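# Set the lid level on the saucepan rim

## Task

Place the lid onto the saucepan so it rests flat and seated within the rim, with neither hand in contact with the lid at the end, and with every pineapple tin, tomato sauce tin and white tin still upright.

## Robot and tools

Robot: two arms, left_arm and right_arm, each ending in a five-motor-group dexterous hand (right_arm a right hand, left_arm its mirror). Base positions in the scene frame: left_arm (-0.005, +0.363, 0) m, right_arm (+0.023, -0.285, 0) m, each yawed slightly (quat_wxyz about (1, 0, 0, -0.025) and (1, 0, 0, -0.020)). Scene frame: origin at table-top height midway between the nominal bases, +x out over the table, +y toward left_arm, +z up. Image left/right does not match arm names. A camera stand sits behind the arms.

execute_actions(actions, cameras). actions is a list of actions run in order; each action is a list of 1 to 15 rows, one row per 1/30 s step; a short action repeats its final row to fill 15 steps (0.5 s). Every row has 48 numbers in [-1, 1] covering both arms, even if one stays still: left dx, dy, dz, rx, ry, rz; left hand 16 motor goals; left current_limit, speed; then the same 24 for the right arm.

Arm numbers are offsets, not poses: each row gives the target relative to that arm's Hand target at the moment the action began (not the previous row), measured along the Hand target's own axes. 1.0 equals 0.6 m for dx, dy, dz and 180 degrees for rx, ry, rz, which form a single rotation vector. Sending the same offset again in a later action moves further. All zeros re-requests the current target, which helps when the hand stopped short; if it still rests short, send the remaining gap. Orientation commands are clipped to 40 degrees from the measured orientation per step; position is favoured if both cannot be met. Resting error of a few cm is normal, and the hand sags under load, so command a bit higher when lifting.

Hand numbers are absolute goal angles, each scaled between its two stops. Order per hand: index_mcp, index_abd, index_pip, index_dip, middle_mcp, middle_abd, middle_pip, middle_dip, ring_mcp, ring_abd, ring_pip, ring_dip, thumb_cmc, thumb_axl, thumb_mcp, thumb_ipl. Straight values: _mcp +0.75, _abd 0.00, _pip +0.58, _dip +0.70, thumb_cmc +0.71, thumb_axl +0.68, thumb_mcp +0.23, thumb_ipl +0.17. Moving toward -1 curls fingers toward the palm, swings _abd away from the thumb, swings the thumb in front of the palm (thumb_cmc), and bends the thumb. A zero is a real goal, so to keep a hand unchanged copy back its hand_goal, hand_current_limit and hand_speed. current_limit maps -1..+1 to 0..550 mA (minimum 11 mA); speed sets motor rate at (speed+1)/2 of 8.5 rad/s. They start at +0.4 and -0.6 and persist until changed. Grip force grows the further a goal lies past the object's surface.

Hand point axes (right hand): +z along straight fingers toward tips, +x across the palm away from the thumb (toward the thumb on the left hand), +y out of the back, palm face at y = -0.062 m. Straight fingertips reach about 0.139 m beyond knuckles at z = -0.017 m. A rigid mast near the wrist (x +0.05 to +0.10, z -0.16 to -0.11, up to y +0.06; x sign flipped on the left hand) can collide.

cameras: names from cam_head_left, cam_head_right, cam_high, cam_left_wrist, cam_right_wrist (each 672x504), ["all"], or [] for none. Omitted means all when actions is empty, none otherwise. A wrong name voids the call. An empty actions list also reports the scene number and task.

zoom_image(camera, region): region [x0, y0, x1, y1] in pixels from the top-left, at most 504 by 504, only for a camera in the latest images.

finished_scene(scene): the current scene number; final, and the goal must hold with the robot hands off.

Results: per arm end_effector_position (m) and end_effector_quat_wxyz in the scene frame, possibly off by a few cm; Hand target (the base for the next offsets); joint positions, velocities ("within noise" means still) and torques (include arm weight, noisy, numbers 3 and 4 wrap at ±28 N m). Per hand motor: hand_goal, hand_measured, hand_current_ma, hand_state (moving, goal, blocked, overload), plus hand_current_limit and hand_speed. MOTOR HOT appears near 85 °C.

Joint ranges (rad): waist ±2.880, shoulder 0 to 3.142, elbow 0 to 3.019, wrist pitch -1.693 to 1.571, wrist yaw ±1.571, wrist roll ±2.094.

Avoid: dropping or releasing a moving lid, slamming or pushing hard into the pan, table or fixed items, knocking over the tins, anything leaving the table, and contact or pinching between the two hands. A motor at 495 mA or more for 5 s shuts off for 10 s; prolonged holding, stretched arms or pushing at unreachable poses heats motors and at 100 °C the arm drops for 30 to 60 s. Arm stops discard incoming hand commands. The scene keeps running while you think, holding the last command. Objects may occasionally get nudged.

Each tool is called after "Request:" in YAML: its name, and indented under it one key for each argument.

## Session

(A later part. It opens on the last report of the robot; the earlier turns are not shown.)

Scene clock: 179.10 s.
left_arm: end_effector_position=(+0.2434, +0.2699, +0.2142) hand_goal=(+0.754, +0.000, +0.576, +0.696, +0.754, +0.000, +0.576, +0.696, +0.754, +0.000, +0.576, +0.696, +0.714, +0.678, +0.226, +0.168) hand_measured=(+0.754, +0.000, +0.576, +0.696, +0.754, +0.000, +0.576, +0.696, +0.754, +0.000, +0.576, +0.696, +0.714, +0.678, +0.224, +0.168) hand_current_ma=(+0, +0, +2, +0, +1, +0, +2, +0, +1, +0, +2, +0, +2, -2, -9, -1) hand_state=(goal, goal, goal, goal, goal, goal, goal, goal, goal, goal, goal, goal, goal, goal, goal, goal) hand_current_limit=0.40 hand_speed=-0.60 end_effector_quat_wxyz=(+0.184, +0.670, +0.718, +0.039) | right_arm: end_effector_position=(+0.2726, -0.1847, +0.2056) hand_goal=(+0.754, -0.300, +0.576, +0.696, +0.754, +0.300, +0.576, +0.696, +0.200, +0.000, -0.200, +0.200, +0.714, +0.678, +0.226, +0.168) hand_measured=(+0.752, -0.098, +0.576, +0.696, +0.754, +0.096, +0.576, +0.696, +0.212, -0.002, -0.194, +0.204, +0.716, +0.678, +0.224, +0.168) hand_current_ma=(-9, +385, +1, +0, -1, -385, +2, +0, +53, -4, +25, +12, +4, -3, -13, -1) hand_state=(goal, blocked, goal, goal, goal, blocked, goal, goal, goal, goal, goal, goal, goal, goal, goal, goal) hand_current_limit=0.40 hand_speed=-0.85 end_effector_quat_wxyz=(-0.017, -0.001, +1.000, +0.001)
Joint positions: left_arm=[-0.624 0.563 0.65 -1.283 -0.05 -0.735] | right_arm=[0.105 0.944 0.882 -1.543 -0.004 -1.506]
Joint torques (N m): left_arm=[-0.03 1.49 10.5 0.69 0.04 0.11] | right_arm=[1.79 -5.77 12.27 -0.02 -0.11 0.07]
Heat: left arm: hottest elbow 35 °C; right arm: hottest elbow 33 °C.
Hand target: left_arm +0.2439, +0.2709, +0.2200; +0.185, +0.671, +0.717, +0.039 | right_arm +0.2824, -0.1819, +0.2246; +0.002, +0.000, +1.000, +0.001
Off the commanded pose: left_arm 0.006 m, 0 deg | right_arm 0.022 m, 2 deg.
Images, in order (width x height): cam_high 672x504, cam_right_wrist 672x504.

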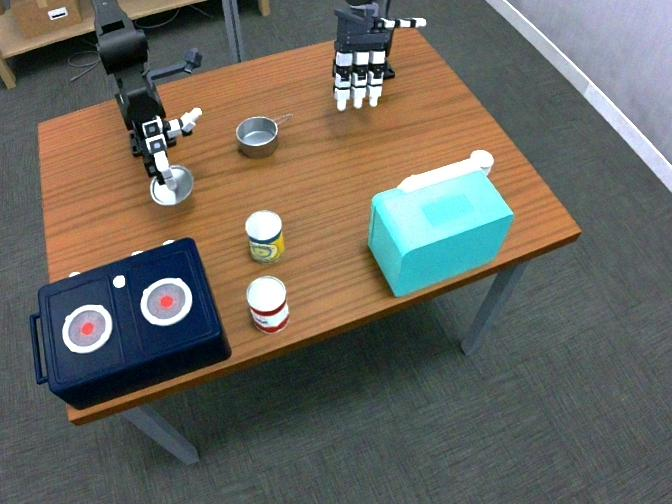

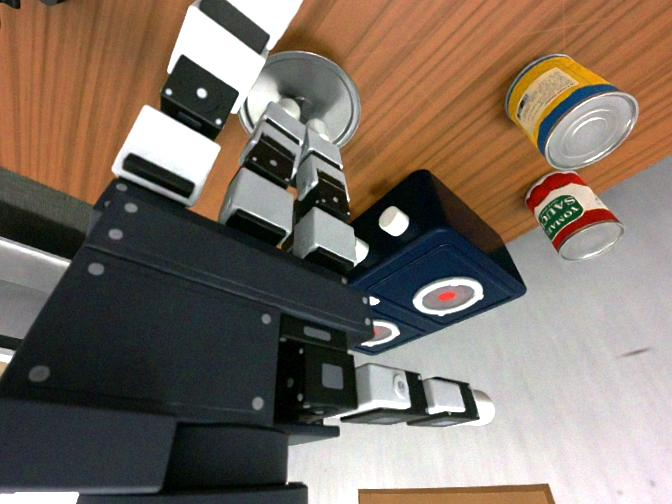

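Request:
execute_actions:
  actions: []

Request:
zoom_image:
  camera: "cam_head_left"
  region: [400, 300, 520, 420]

Request:
zoom_image:
  camera: "cam_head_right"
  region: [400, 300, 520, 420]

Request:
zoom_image:
  camera: "cam_high"
  region: [130, 150, 210, 220]

Scene clock: 190.27 s.
left_arm: end_effector_position=(+0.2434, +0.2699, +0.2142) hand_goal=(+0.754, +0.000, +0.576, +0.696, +0.754, +0.000, +0.576, +0.696, +0.754, +0.000, +0.576, +0.696, +0.714, +0.678, +0.226, +0.168) hand_measured=(+0.754, +0.000, +0.576, +0.696, +0.754, +0.000, +0.576, +0.696, +0.754, +0.000, +0.576, +0.696, +0.714, +0.678, +0.224, +0.168) hand_current_ma=(+0, +0, +2, +0, +1, +0, +2, +0, +1, +0, +2, +0, +2, -2, -9, -1) hand_state=(goal, goal, goal, goal, goal, goal, goal, goal, goal, goal, goal, goal, goal, goal, goal, goal) hand_current_limit=0.40 hand_speed=-0.60 end_effector_quat_wxyz=(+0.184, +0.670, +0.718, +0.039) | right_arm: end_effector_position=(+0.2727, -0.1847, +0.2056) hand_goal=(+0.754, -0.300, +0.576, +0.696, +0.754, +0.300, +0.576, +0.696, +0.200, +0.000, -0.200, +0.200, +0.714, +0.678, +0.226, +0.168) hand_measured=(+0.752, -0.098, +0.576, +0.696, +0.754, +0.096, +0.576, +0.696, +0.212, -0.002, -0.194, +0.204, +0.716, +0.678, +0.224, +0.168) hand_current_ma=(-9, +385, +1, +0, -1, -385, +2, +0, +53, -4, +25, +12, +4, -3, -13, -1) hand_state=(goal, blocked, goal, goal, goal, blocked, goal, goal, goal, goal, goal, goal, goal, goal, goal, goal) hand_current_limit=0.40 hand_speed=-0.85 end_effector_quat_wxyz=(-0.017, +0.000, +1.000, +0.001)
Joint positions: left_arm=[-0.624 0.563 0.65 -1.283 -0.05 -0.735] | right_arm=[0.105 0.944 0.882 -1.543 -0.004 -1.506]
Joint velocities: within noise
Joint torques (N m): left_arm=[0.15 1.55 10.55 0.69 0.03 0.11] | right_arm=[2.02 -5.36 12.37 -0.03 -0.12 0.06]
Heat: left arm: hottest elbow 36 °C; right arm: hottest elbow 33 °C.
Hand target: left_arm +0.2439, +0.2709, +0.2200; +0.185, +0.671, +0.717, +0.039 | right_arm +0.2825, -0.1819, +0.2246; +0.002, +0.000, +1.000, +0.001
Off the commanded pose: left_arm 0.006 m, 0 deg | right_arm 0.022 m, 2 deg.

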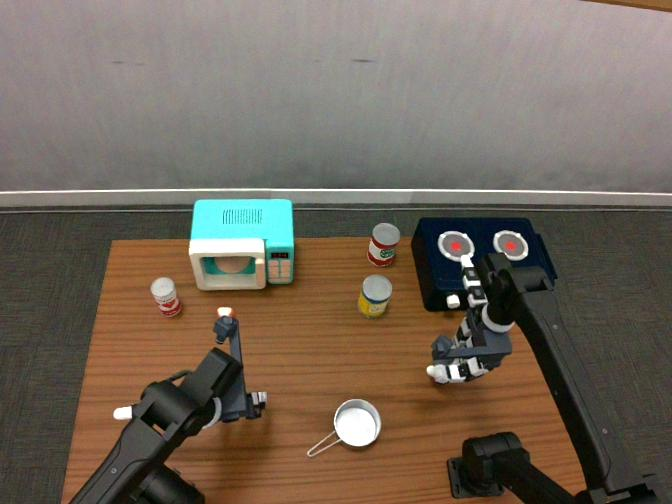

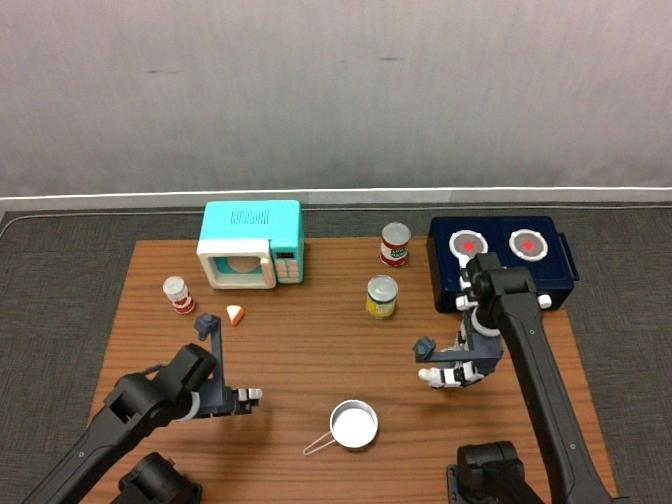

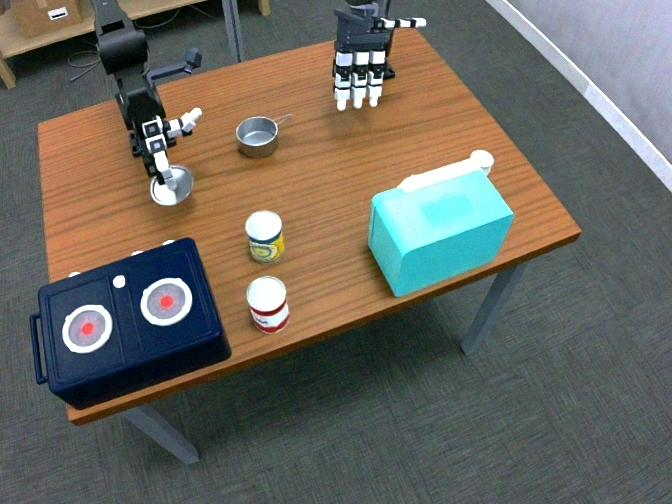

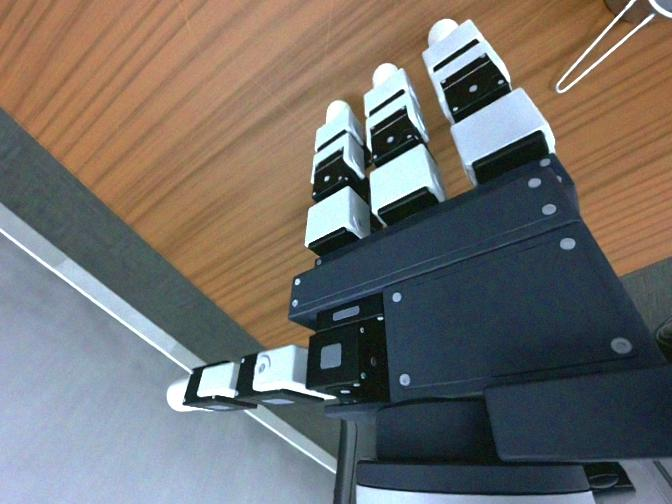

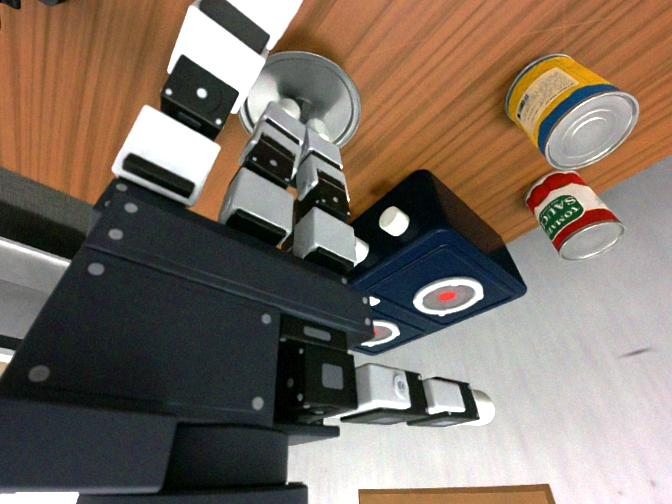

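Scaled by 4.200.

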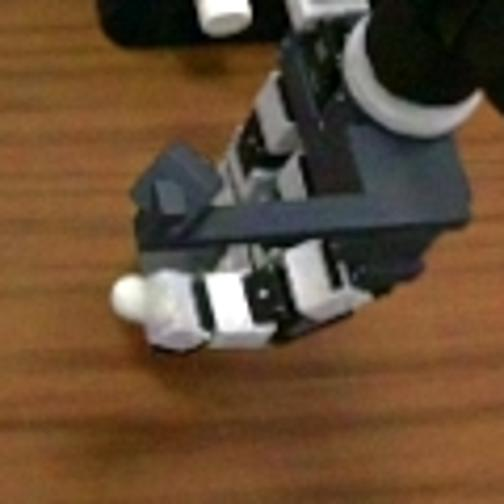

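Scaled by 4.200.

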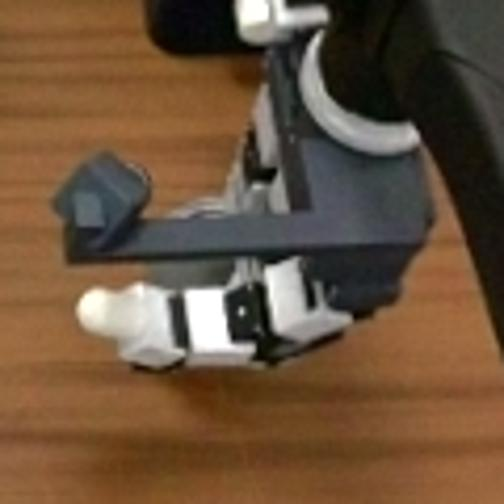

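Scaled by 6.300.

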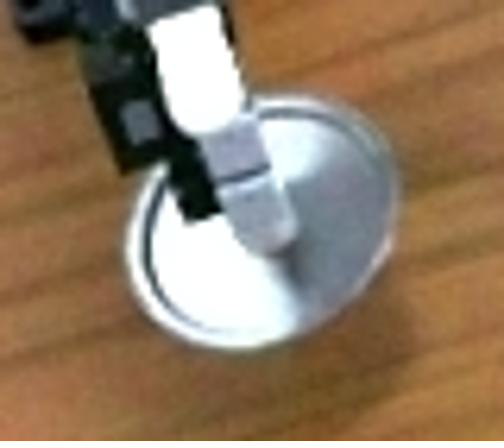

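Request:
execute_actions:
  actions:
    - [[0,0,0,0,0,0,0.754,0,0.576,0.696,0.754,0,0.576,0.696,0.754,0,0.576,0.696,0.714,0.678,0.226,0.168,0.4,-0.6,0.0333,0.0633,-0.03,0,0,0,0.754,-0.3,0.576,0.696,0.754,0.3,0.576,0.696,0.2,0,-0.2,0.2,0.714,0.678,0.226,0.168,0.4,-0.85]]
    - [[0,0,0,0,0,0,0.754,0,0.576,0.696,0.754,0,0.576,0.696,0.754,0,0.576,0.696,0.714,0.678,0.226,0.168,0.4,-0.6,0.0333,0.0633,0,0,0,0,0.754,-0.3,0.576,0.696,0.754,0.3,0.576,0.696,0.2,0,-0.2,0.2,0.714,0.678,0.226,0.168,0.4,-0.85]]
    - [[0,0,0,0,0,0,0.754,0,0.576,0.696,0.754,0,0.576,0.696,0.754,0,0.576,0.696,0.714,0.678,0.226,0.168,0.4,-0.6,0.0333,0.0633,0,0,0,0,0.754,-0.3,0.576,0.696,0.754,0.3,0.576,0.696,0.2,0,-0.2,0.2,0.714,0.678,0.226,0.168,0.4,-0.85]]
    - [[0,0,0,0,0,0,0.754,0,0.576,0.696,0.754,0,0.576,0.696,0.754,0,0.576,0.696,0.714,0.678,0.226,0.168,0.4,-0.6,0.0333,0.0633,0,0,0,0,0.754,-0.3,0.576,0.696,0.754,0.3,0.576,0.696,0.2,0,-0.2,0.2,0.714,0.678,0.226,0.168,0.4,-0.85]]
    - [[0,0,0,0,0,0,0.754,0,0.576,0.696,0.754,0,0.576,0.696,0.754,0,0.576,0.696,0.714,0.678,0.226,0.168,0.4,-0.6,0.0333,0.05,0,0,0,0,0.754,-0.3,0.576,0.696,0.754,0.3,0.576,0.696,0.2,0,-0.2,0.2,0.714,0.678,0.226,0.168,0.4,-0.85]]
  cameras: ["all"]

Request:
zoom_image:
  camera: "cam_high"
  region: [210, 80, 300, 170]

Request:
zoom_image:
  camera: "cam_head_left"
  region: [300, 370, 420, 470]

Request:
zoom_image:
  camera: "cam_right_wrist"
  region: [220, 0, 420, 170]

Scene clock: 250.17 s.
left_arm: end_effector_position=(+0.2434, +0.2699, +0.2142) hand_goal=(+0.754, +0.000, +0.576, +0.696, +0.754, +0.000, +0.576, +0.696, +0.754, +0.000, +0.576, +0.696, +0.714, +0.678, +0.226, +0.168) hand_measured=(+0.754, +0.000, +0.576, +0.696, +0.754, +0.000, +0.576, +0.696, +0.754, +0.000, +0.576, +0.696, +0.714, +0.678, +0.224, +0.168) hand_current_ma=(+0, +0, +2, +0, +1, +0, +2, +0, +1, +0, +2, +0, +2, -2, -9, -1) hand_state=(goal, goal, goal, goal, goal, goal, goal, goal, goal, goal, goal, goal, goal, goal, goal, goal) hand_current_limit=0.40 hand_speed=-0.60 end_effector_quat_wxyz=(+0.184, +0.670, +0.718, +0.039) | right_arm: end_effector_position=(+0.1744, -0.0144, +0.2250) hand_goal=(+0.754, -0.300, +0.576, +0.696, +0.754, +0.300, +0.576, +0.696, +0.200, +0.000, -0.200, +0.200, +0.714, +0.678, +0.226, +0.168) hand_measured=(+0.752, -0.100, +0.576, +0.696, +0.754, +0.098, +0.576, +0.696, +0.212, -0.002, -0.194, +0.204, +0.714, +0.678, +0.224, +0.168) hand_current_ma=(-8, +385, +1, +0, +0, -385, +2, +0, +49, -3, +24, +12, +1, -3, -13, -1) hand_state=(goal, blocked, goal, goal, goal, blocked, goal, goal, goal, goal, goal, goal, goal, goal, goal, goal) hand_current_limit=0.40 hand_speed=-0.85 end_effector_quat_wxyz=(-0.011, -0.001, +1.000, -0.015)
Joint positions: left_arm=[-0.624 0.563 0.65 -1.283 -0.05 -0.735] | right_arm=[1.003 0.939 0.937 -1.605 -0.002 -0.608]
Joint torques (N m): left_arm=[0.09 1.49 10.5 0.69 0.03 0.12] | right_arm=[2.02 -4.25 12.42 0.9 0.09 0.07]
Heat: left arm: hottest elbow 36 °C; right arm: hottest elbow 35 °C.
Hand target: left_arm +0.2439, +0.2709, +0.2200; +0.185, +0.671, +0.717, +0.039 | right_arm +0.1822, -0.0001, +0.2425; +0.002, +0.000, +1.000, +0.001
Off the commanded pose: left_arm 0.006 m, 0 deg | right_arm 0.024 m, 2 deg.

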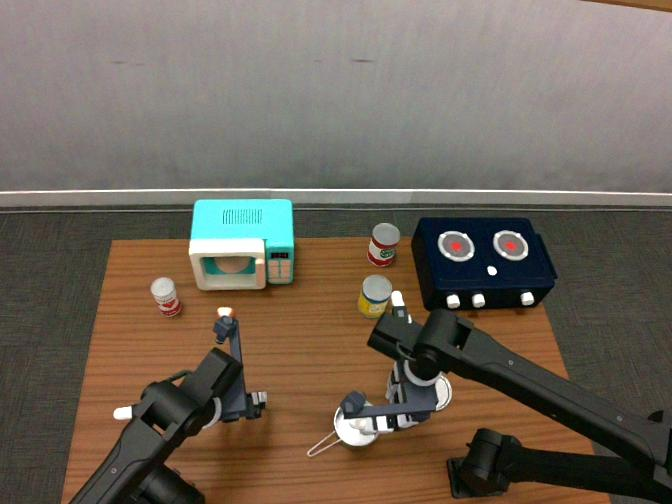

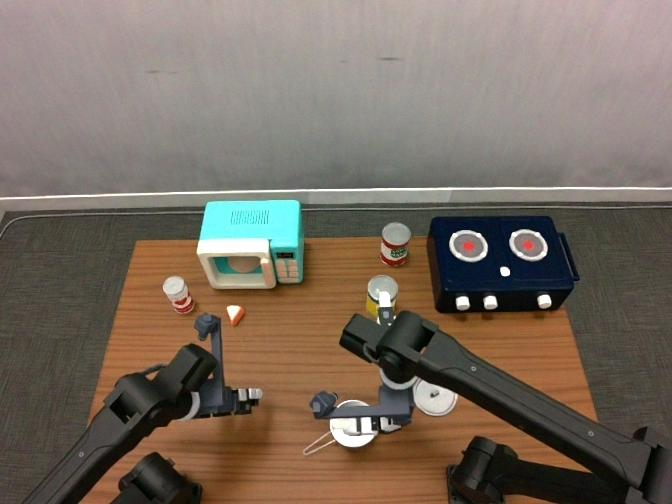

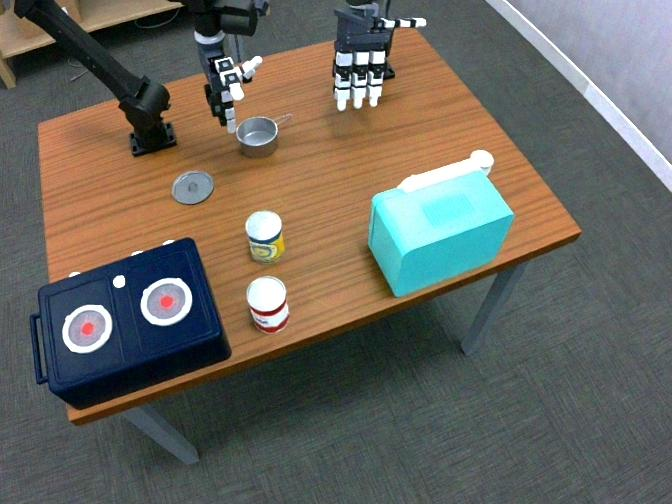

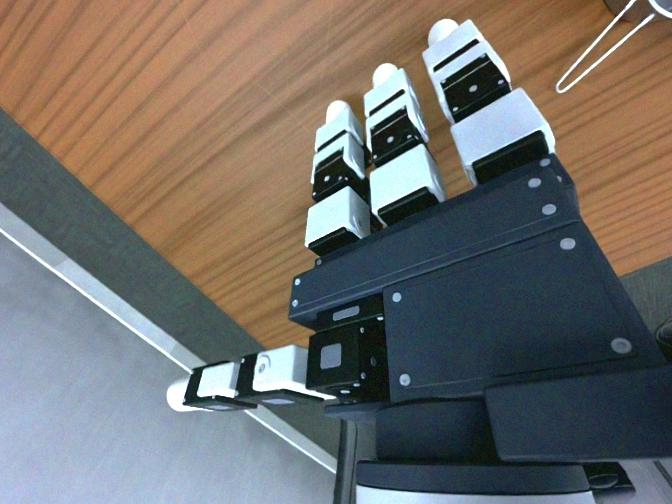

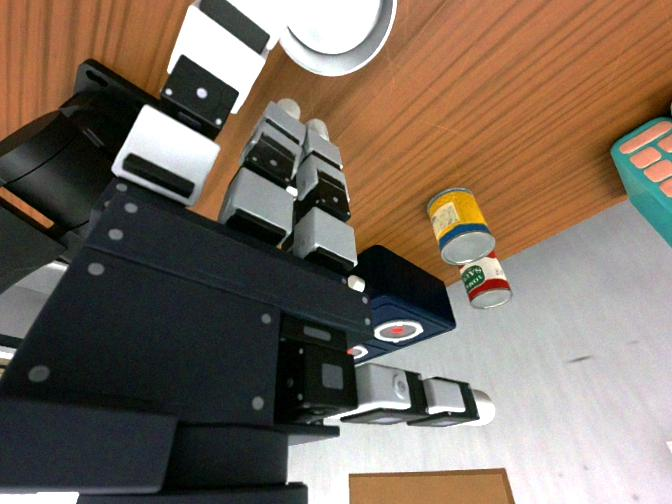

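Scaled by 5.600.

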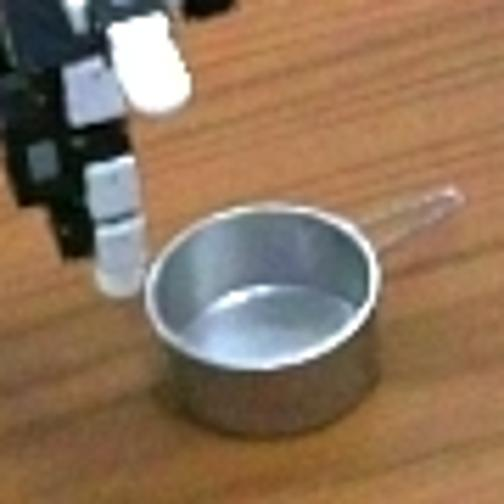

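Scaled by 4.200.

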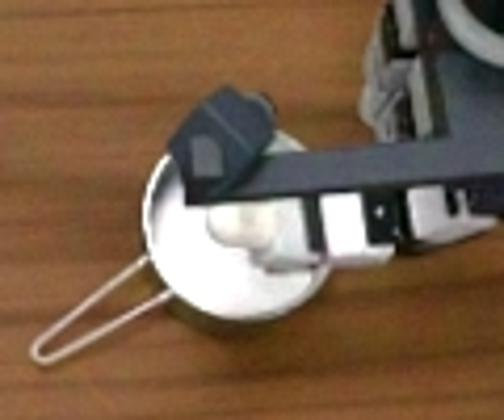

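Scaled by 2.520.

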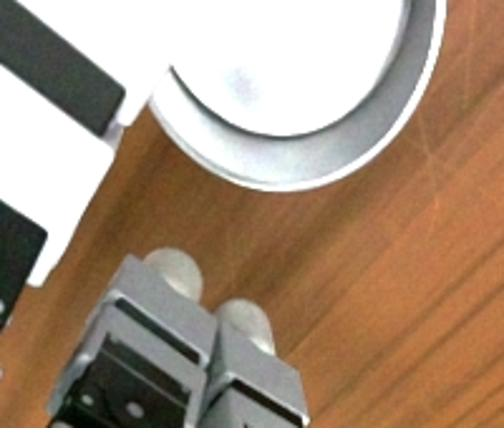

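Request:
execute_actions:
  actions:
    - [[0,0,0,0,0,0,0.754,0,0.576,0.696,0.754,0,0.576,0.696,0.754,0,0.576,0.696,0.714,0.678,0.226,0.168,0.4,-0.6,-0.04,-0.121,0,0,0,0,0.754,0.04,0.576,0.696,0.754,-0.04,0.576,0.696,0.2,0,-0.2,0.2,0.714,0.678,0.226,0.168,0.4,-0.6]]
    - [[0,0,0,0,0,0,0.754,0,0.576,0.696,0.754,0,0.576,0.696,0.754,0,0.576,0.696,0.714,0.678,0.226,0.168,0.4,-0.6,-0.04,-0.121,0,0,0,0,0.754,0.04,0.576,0.696,0.754,-0.04,0.576,0.696,0.2,0,-0.2,0.2,0.714,0.678,0.226,0.168,0.4,-0.6]]
  cameras: ["all"]

Request:
zoom_image:
  camera: "cam_high"
  region: [160, 150, 230, 220]

Request:
zoom_image:
  camera: "cam_head_right"
  region: [400, 360, 480, 440]

Request:
zoom_image:
  camera: "cam_right_wrist"
  region: [220, 0, 390, 170]

Scene clock: 269.00 s.
left_arm: end_effector_position=(+0.2434, +0.2699, +0.2142) hand_goal=(+0.754, +0.000, +0.576, +0.696, +0.754, +0.000, +0.576, +0.696, +0.754, +0.000, +0.576, +0.696, +0.714, +0.678, +0.226, +0.168) hand_measured=(+0.754, +0.000, +0.576, +0.696, +0.754, +0.000, +0.576, +0.696, +0.754, +0.000, +0.576, +0.696, +0.714, +0.678, +0.224, +0.168) hand_current_ma=(+0, +0, +2, +0, +1, +0, +2, +0, +1, +0, +2, +0, +2, -2, -9, -1) hand_state=(goal, goal, goal, goal, goal, goal, goal, goal, goal, goal, goal, goal, goal, goal, goal, goal) hand_current_limit=0.40 hand_speed=-0.60 end_effector_quat_wxyz=(+0.184, +0.670, +0.718, +0.039) | right_arm: end_effector_position=(+0.2296, -0.1441, +0.2429) hand_goal=(+0.754, +0.040, +0.576, +0.696, +0.754, -0.040, +0.576, +0.696, +0.200, +0.000, -0.200, +0.200, +0.714, +0.678, +0.226, +0.168) hand_measured=(+0.752, +0.038, +0.576, +0.696, +0.752, -0.038, +0.576, +0.696, +0.210, -0.002, -0.194, +0.204, +0.714, +0.678, +0.224, +0.168) hand_current_ma=(-9, -9, +1, +0, -8, +7, +2, +0, +42, -3, +24, +12, -2, -3, -13, -1) hand_state=(goal, goal, goal, goal, goal, goal, goal, goal, goal, goal, goal, goal, goal, goal, goal, goal) hand_current_limit=0.40 hand_speed=-0.60 end_effector_quat_wxyz=(+0.007, +0.002, +1.000, -0.001)
Joint positions: left_arm=[-0.624 0.563 0.65 -1.283 -0.05 -0.735] | right_arm=[0.342 0.806 0.909 -1.661 0.006 -1.264]
Joint torques (N m): left_arm=[0.15 1.49 10.47 0.72 0.02 0.11] | right_arm=[0.44 -3.14 8.83 0.43 -0.25 -0.08]
Heat: left arm: hottest elbow 36 °C; right arm: hottest elbow 35 °C.
Hand target: left_arm +0.2439, +0.2709, +0.2200; +0.185, +0.671, +0.717, +0.039 | right_arm +0.2303, -0.1452, +0.2425; +0.002, +0.000, +1.000, +0.001
Off the commanded pose: left_arm 0.006 m, 0 deg | right_arm 0.001 m, 1 deg.

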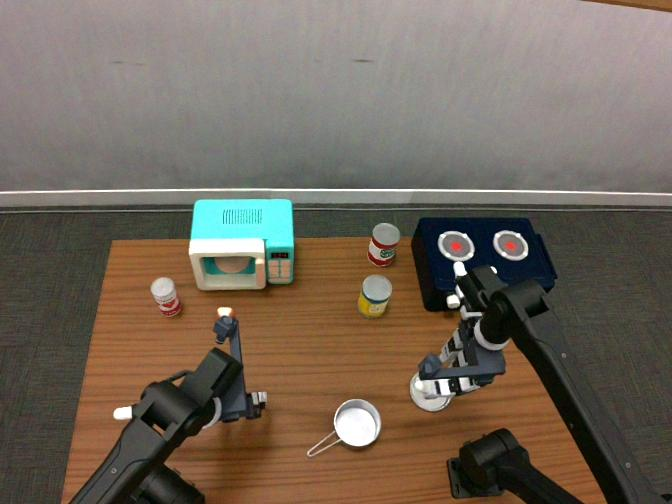

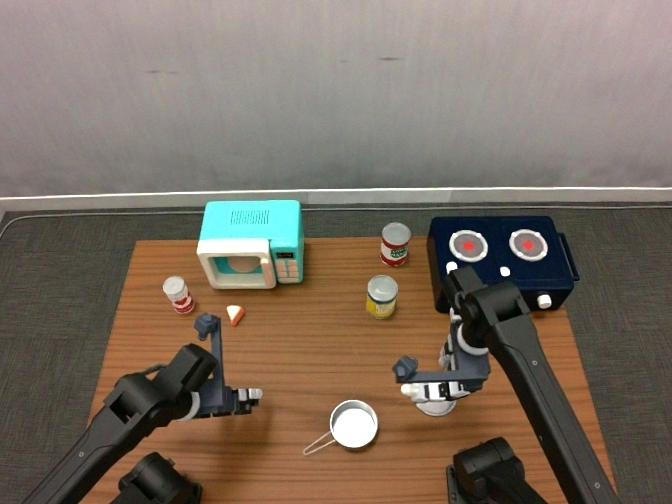

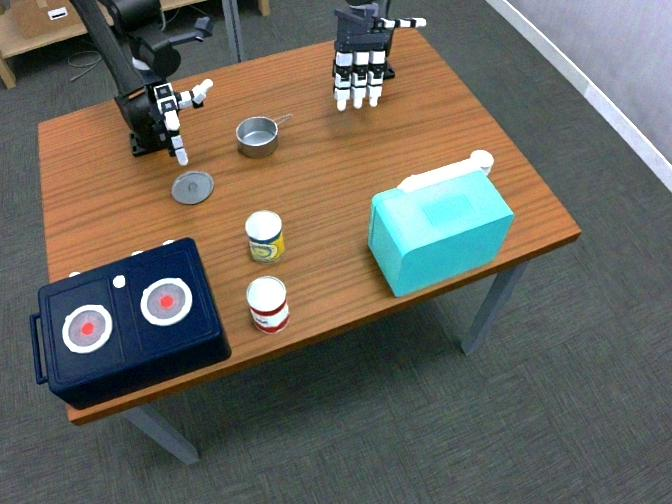

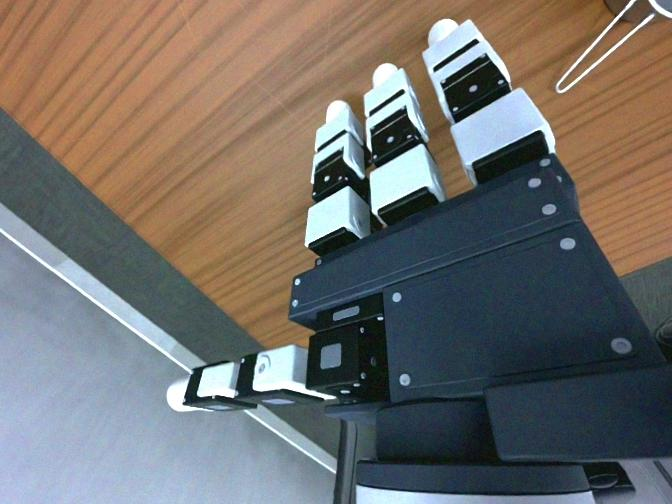

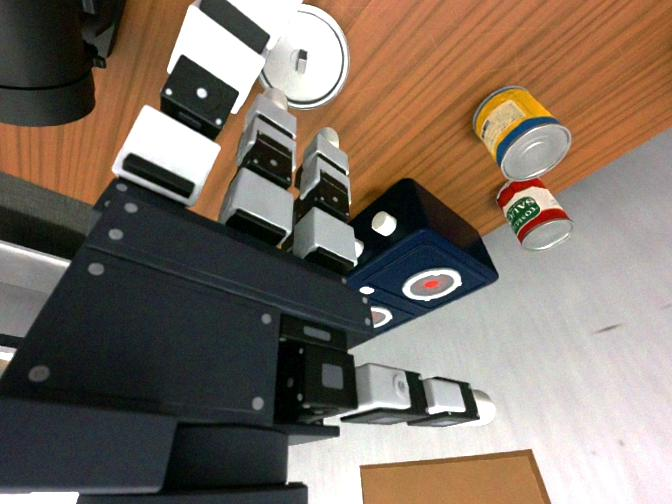

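Scaled by 7.200.

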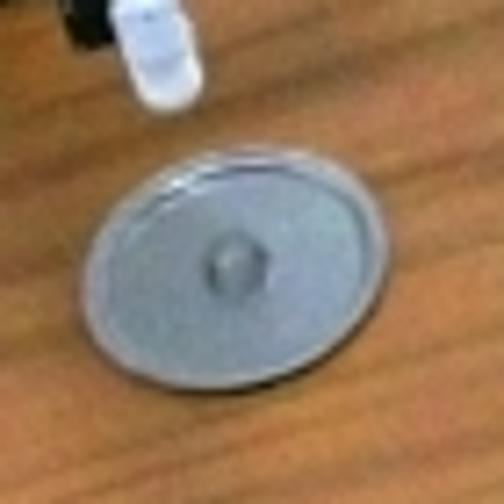

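Scaled by 6.300.

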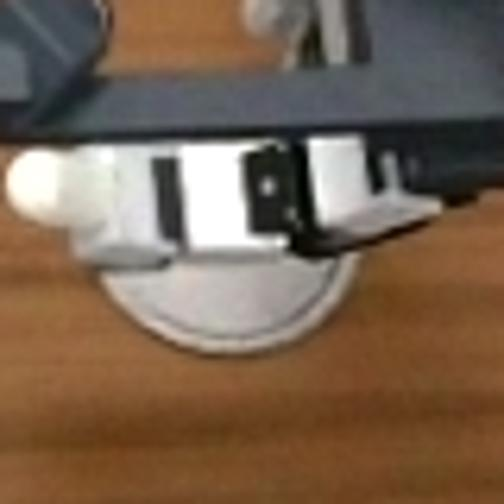

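Scaled by 2.965.

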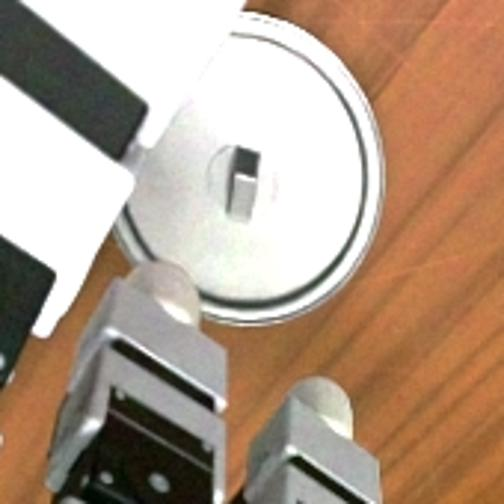

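Request:
execute_actions:
  actions:
    - [[0,0,0,0,0,0,0.754,0,0.576,0.696,0.754,0,0.576,0.696,0.754,0,0.576,0.696,0.714,0.678,0.226,0.168,0.4,-0.6,0.04,-0.011,0,0,0,-0.1,0.754,0.04,0.576,0.696,0.754,-0.04,0.576,0.696,0.2,0,-0.2,0.2,0.714,0.678,0.226,0.168,0.4,-0.6]]
    - [[0,0,0,0,0,0,0.754,0,0.576,0.696,0.754,0,0.576,0.696,0.754,0,0.576,0.696,0.714,0.678,0.226,0.168,0.4,-0.6,0.035,-0.021,0.02,0,0,-0.1,0.754,0.04,0.576,0.696,0.754,-0.04,0.576,0.696,0.2,0,-0.2,0.2,0.714,0.678,0.226,0.168,0.4,-0.6]]
  cameras: ["cam_high","cam_right_wrist"]

Request:
zoom_image:
  camera: "cam_right_wrist"
  region: [220, 0, 390, 170]

Scene clock: 328.50 s.
left_arm: end_effector_position=(+0.2434, +0.2699, +0.2142) hand_goal=(+0.754, +0.000, +0.576, +0.696, +0.754, +0.000, +0.576, +0.696, +0.754, +0.000, +0.576, +0.696, +0.714, +0.678, +0.226, +0.168) hand_measured=(+0.754, +0.000, +0.576, +0.696, +0.754, +0.000, +0.576, +0.696, +0.754, +0.000, +0.576, +0.696, +0.714, +0.678, +0.224, +0.168) hand_current_ma=(+0, +0, +2, +0, +1, +0, +2, +0, +1, +0, +2, +0, +2, -2, -9, -1) hand_state=(goal, goal, goal, goal, goal, goal, goal, goal, goal, goal, goal, goal, goal, goal, goal, goal) hand_current_limit=0.40 hand_speed=-0.60 end_effector_quat_wxyz=(+0.184, +0.670, +0.718, +0.039) | right_arm: end_effector_position=(+0.1876, -0.1693, +0.2344) hand_goal=(+0.754, +0.040, +0.576, +0.696, +0.754, -0.040, +0.576, +0.696, +0.200, +0.000, -0.200, +0.200, +0.714, +0.678, +0.226, +0.168) hand_measured=(+0.752, +0.038, +0.576, +0.696, +0.752, -0.038, +0.576, +0.696, +0.210, -0.002, -0.194, +0.204, +0.714, +0.678, +0.224, +0.168) hand_current_ma=(-9, -9, +1, +0, -8, +7, +2, +0, +42, -3, +24, +12, -2, -3, -13, -1) hand_state=(goal, goal, goal, goal, goal, goal, goal, goal, goal, goal, goal, goal, goal, goal, goal, goal) hand_current_limit=0.40 hand_speed=-0.60 end_effector_quat_wxyz=(+0.006, -0.309, +0.951, -0.003)
Joint positions: left_arm=[-0.624 0.563 0.65 -1.283 -0.05 -0.735] | right_arm=[0.213 0.825 0.898 -1.63 0.004 -2.024]
Joint torques (N m): left_arm=[-0.15 1.55 10.47 0.69 0.02 0.11] | right_arm=[0.38 -2.78 8.09 0.92 -0.3 -0.09]
Heat: left arm: hottest elbow 37 °C; right arm: hottest elbow 33 °C.
Hand target: left_arm +0.2439, +0.2709, +0.2200; +0.185, +0.671, +0.717, +0.039 | right_arm +0.1905, -0.1704, +0.2302; +0.003, -0.309, +0.951, +0.000
Off the commanded pose: left_arm 0.006 m, 0 deg | right_arm 0.005 m, 1 deg.
Images, in order (width x height): cam_high 672x504, cam_right_wrist 672x504.

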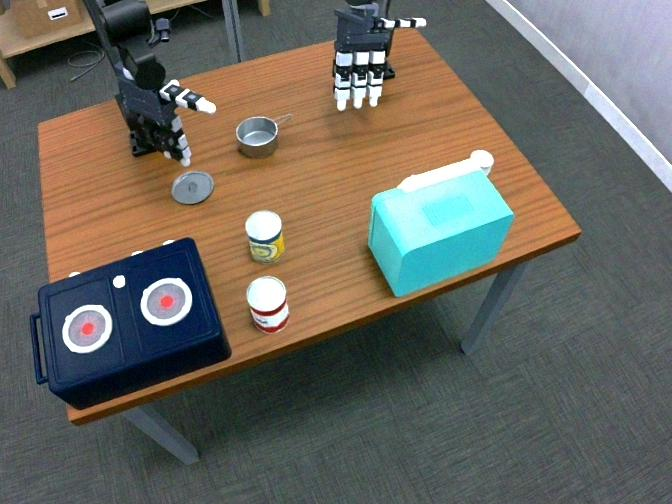

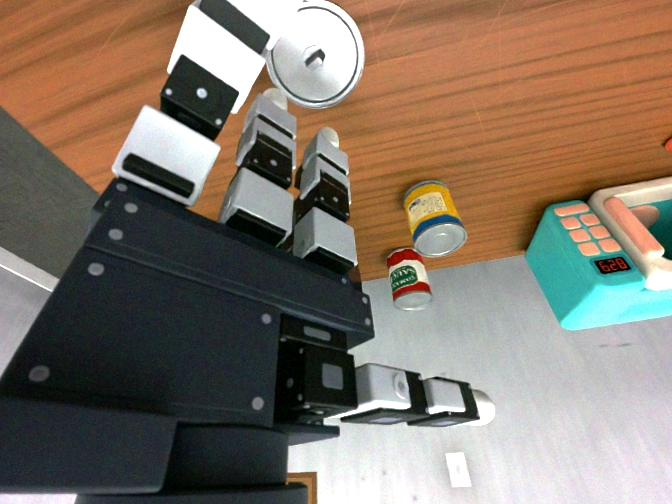

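Scaled by 2.965.

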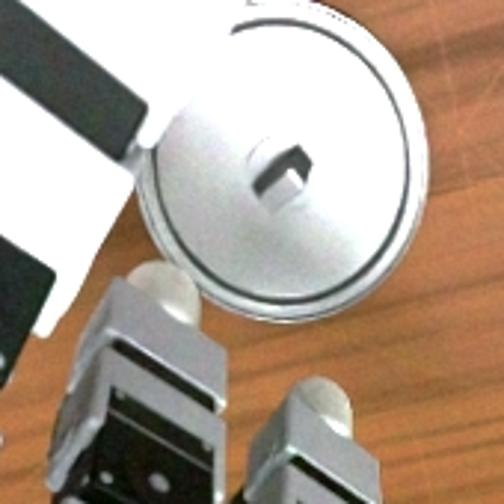

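Request:
zoom_image:
  camera: "cam_right_wrist"
  region: [290, 30, 350, 90]

Request:
zoom_image:
  camera: "cam_high"
  region: [150, 140, 220, 210]

Scaled by 8.400.

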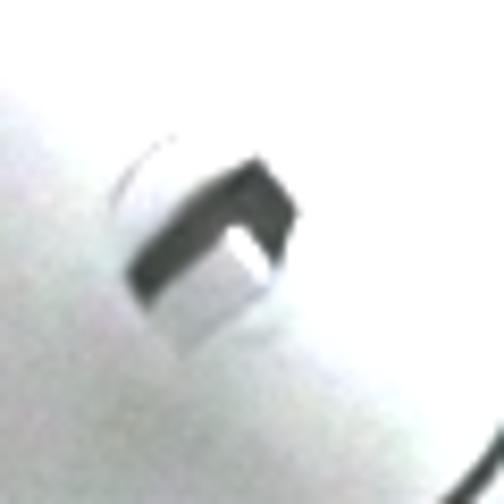

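Scaled by 7.200.

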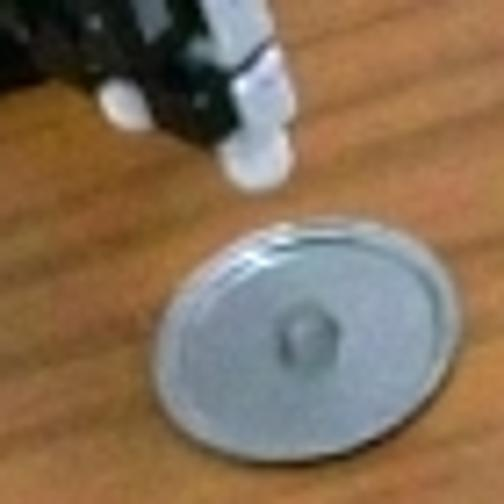

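Request:
execute_actions:
  actions:
    - [[0,0,0,0,0,0,0.754,0,0.576,0.696,0.754,0,0.576,0.696,0.754,0,0.576,0.696,0.714,0.678,0.226,0.168,0.4,-0.6,-0.0464,0.0228,0.04,0,0,0.094,0.754,0.04,0.576,0.696,0.754,-0.04,0.576,0.696,0.2,0,-0.2,0.2,0.714,0.678,0.226,0.168,0.4,-0.6]]
  cameras: ["cam_high","cam_right_wrist"]

Request:
zoom_image:
  camera: "cam_right_wrist"
  region: [220, 0, 390, 170]

Request:
zoom_image:
  camera: "cam_right_wrist"
  region: [270, 50, 340, 120]

Scene clock: 384.10 s.
left_arm: end_effector_position=(+0.2434, +0.2699, +0.2142) hand_goal=(+0.754, +0.000, +0.576, +0.696, +0.754, +0.000, +0.576, +0.696, +0.754, +0.000, +0.576, +0.696, +0.714, +0.678, +0.226, +0.168) hand_measured=(+0.754, +0.000, +0.576, +0.696, +0.754, +0.000, +0.576, +0.696, +0.754, +0.000, +0.576, +0.696, +0.714, +0.678, +0.224, +0.168) hand_current_ma=(+0, +0, +2, +0, +1, +0, +2, +0, +1, +0, +2, +0, +2, -2, -9, -1) hand_state=(goal, goal, goal, goal, goal, goal, goal, goal, goal, goal, goal, goal, goal, goal, goal, goal) hand_current_limit=0.40 hand_speed=-0.60 end_effector_quat_wxyz=(+0.184, +0.670, +0.718, +0.039) | right_arm: end_effector_position=(+0.2039, -0.1451, +0.2066) hand_goal=(+0.754, +0.040, +0.576, +0.696, +0.754, -0.040, +0.576, +0.696, +0.200, +0.000, -0.200, +0.200, +0.714, +0.678, +0.226, +0.168) hand_measured=(+0.752, +0.038, +0.576, +0.696, +0.752, -0.038, +0.576, +0.696, +0.210, -0.002, -0.194, +0.204, +0.714, +0.678, +0.224, +0.168) hand_current_ma=(-9, -9, +1, +0, -8, +7, +2, +0, +42, -3, +24, +12, -3, -3, -13, -1) hand_state=(goal, goal, goal, goal, goal, goal, goal, goal, goal, goal, goal, goal, goal, goal, goal, goal) hand_current_limit=0.40 hand_speed=-0.60 end_effector_quat_wxyz=(-0.005, -0.167, +0.986, +0.003)
Joint positions: left_arm=[-0.624 0.563 0.65 -1.283 -0.05 -0.735] | right_arm=[0.305 0.825 0.822 -1.577 -0.007 -1.639]
Joint torques (N m): left_arm=[-0.15 1.55 10.44 0.62 0.02 0.13] | right_arm=[2.02 -4.19 8.46 0.96 -0.06 0.06]
Heat: left arm: hottest elbow 37 °C; right arm: hottest elbow 31 °C.
Hand target: left_arm +0.2439, +0.2709, +0.2200; +0.185, +0.671, +0.717, +0.039 | right_arm +0.2050, -0.1429, +0.2063; +0.002, -0.166, +0.986, +0.001
Off the commanded pose: left_arm 0.006 m, 0 deg | right_arm 0.003 m, 1 deg.
Images, in order (width x height): cam_high 672x504, cam_right_wrist 672x504.

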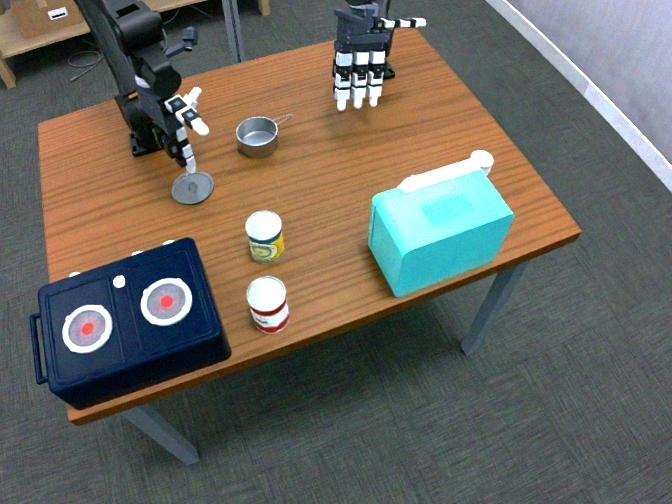

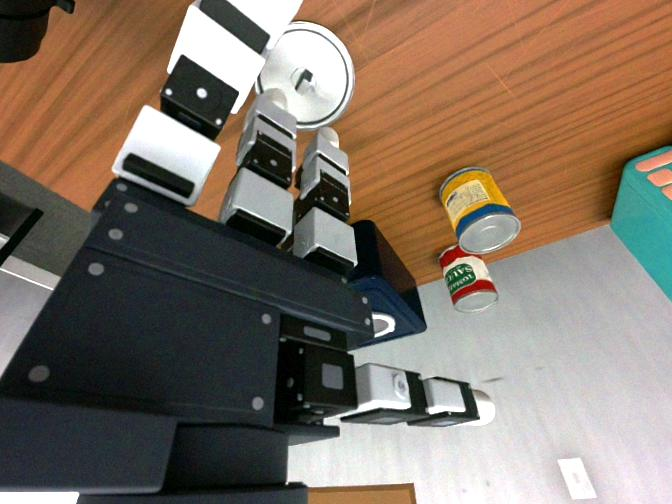

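Scaled by 2.965.

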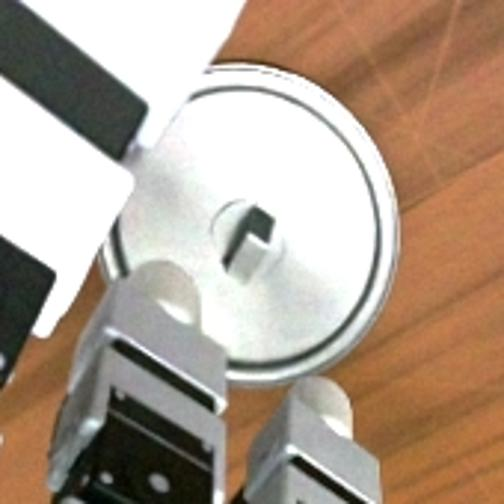

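Scaled by 7.200.

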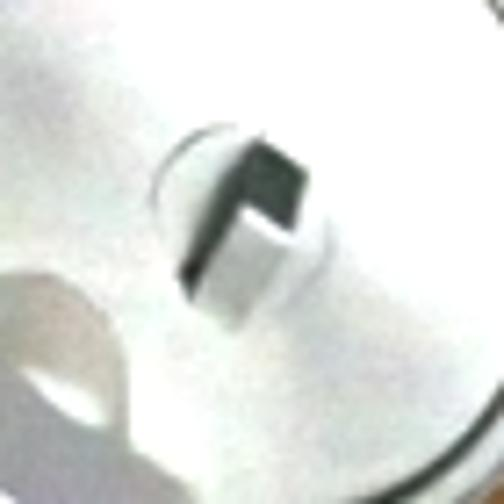

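Request:
execute_actions:
  actions:
    - [[0,0,0,0,0,0,0.754,0,0.576,0.696,0.754,0,0.576,0.696,0.754,0,0.576,0.696,0.714,0.678,0.226,0.168,0.4,-0.6,-0.004,-0.006,0.094,0,0,0,0.754,0.04,0.576,0.696,0.754,-0.04,0.576,0.696,0.2,0,-0.2,0.2,0.714,0.678,0.226,0.168,0.4,-0.6]]
  cameras: ["cam_high","cam_right_wrist"]

Request:
zoom_image:
  camera: "cam_right_wrist"
  region: [240, 60, 350, 170]

Request:
zoom_image:
  camera: "cam_high"
  region: [150, 140, 220, 210]

Scene clock: 393.43 s.
left_arm: end_effector_position=(+0.2434, +0.2699, +0.2142) hand_goal=(+0.754, +0.000, +0.576, +0.696, +0.754, +0.000, +0.576, +0.696, +0.754, +0.000, +0.576, +0.696, +0.714, +0.678, +0.226, +0.168) hand_measured=(+0.754, +0.000, +0.576, +0.696, +0.754, +0.000, +0.576, +0.696, +0.754, +0.000, +0.576, +0.696, +0.714, +0.678, +0.224, +0.168) hand_current_ma=(+0, +0, +2, +0, +1, +0, +2, +0, +1, +0, +2, +0, +2, -2, -9, -1) hand_state=(goal, goal, goal, goal, goal, goal, goal, goal, goal, goal, goal, goal, goal, goal, goal, goal) hand_current_limit=0.40 hand_speed=-0.60 end_effector_quat_wxyz=(+0.184, +0.670, +0.718, +0.039) | right_arm: end_effector_position=(+0.2065, -0.1453, +0.1539) hand_goal=(+0.754, +0.040, +0.576, +0.696, +0.754, -0.040, +0.576, +0.696, +0.200, +0.000, -0.200, +0.200, +0.714, +0.678, +0.226, +0.168) hand_measured=(+0.752, +0.038, +0.576, +0.696, +0.752, -0.038, +0.576, +0.696, +0.210, -0.002, -0.194, +0.204, +0.714, +0.678, +0.224, +0.168) hand_current_ma=(-9, -8, +1, +0, -8, +7, +2, +0, +42, -3, +24, +12, -3, -3, -13, -1) hand_state=(goal, goal, goal, goal, goal, goal, goal, goal, goal, goal, goal, goal, goal, goal, goal, goal) hand_current_limit=0.40 hand_speed=-0.60 end_effector_quat_wxyz=(+0.005, -0.166, +0.986, +0.002)
Joint positions: left_arm=[-0.624 0.563 0.65 -1.283 -0.05 -0.735] | right_arm=[0.305 0.829 0.686 -1.416 -0.002 -1.639]
Joint torques (N m): left_arm=[0.09 1.55 10.48 0.61 0.04 0.12] | right_arm=[0.97 -2.84 8.29 0.94 -0.12 -0.04]
Heat: left arm: hottest elbow 37 °C; right arm: hottest elbow 32 °C.
Hand target: left_arm +0.2439, +0.2709, +0.2200; +0.185, +0.671, +0.717, +0.039 | right_arm +0.2087, -0.1453, +0.1500; +0.003, -0.166, +0.986, +0.001
Off the commanded pose: left_arm 0.006 m, 0 deg | right_arm 0.005 m, 0 deg.
Images, in order (width x height): cam_high 672x504, cam_right_wrist 672x504.

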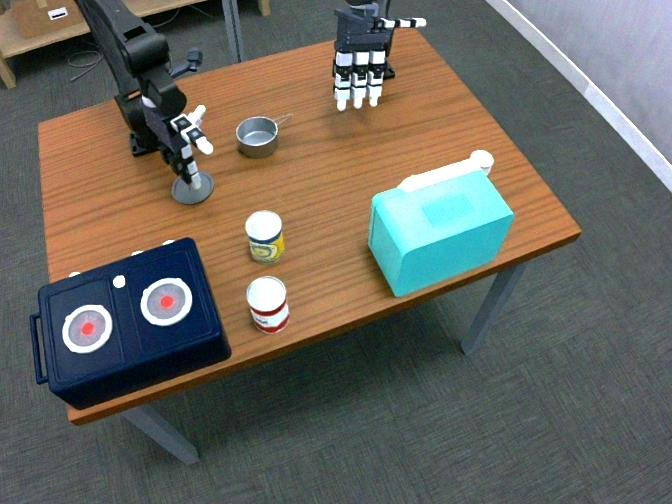

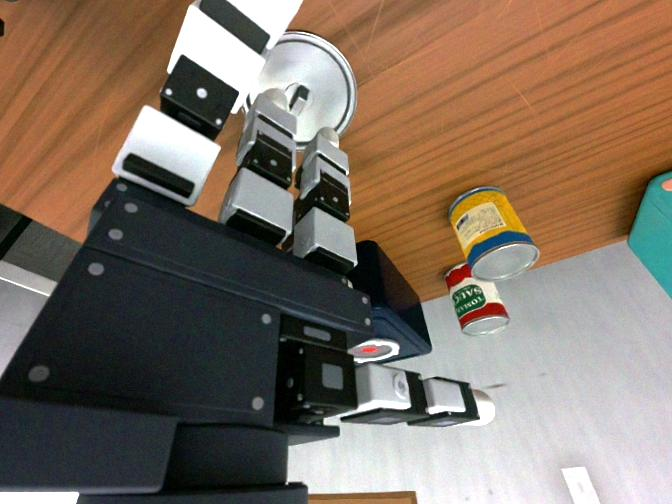

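Scaled by 4.582.

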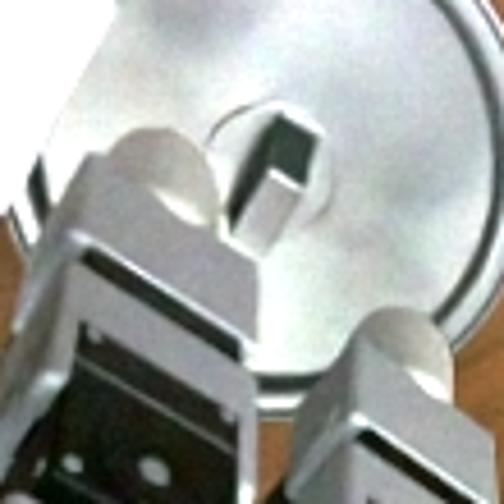

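Scaled by 7.200.

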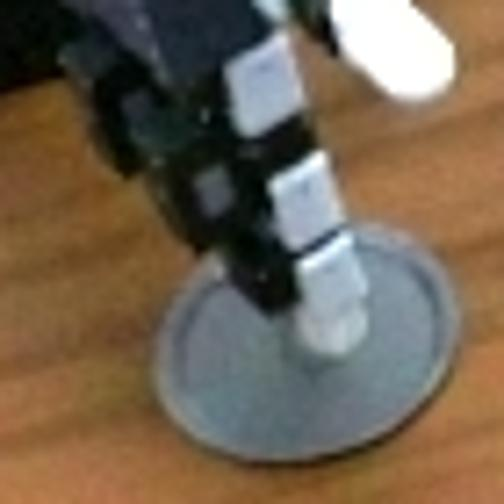

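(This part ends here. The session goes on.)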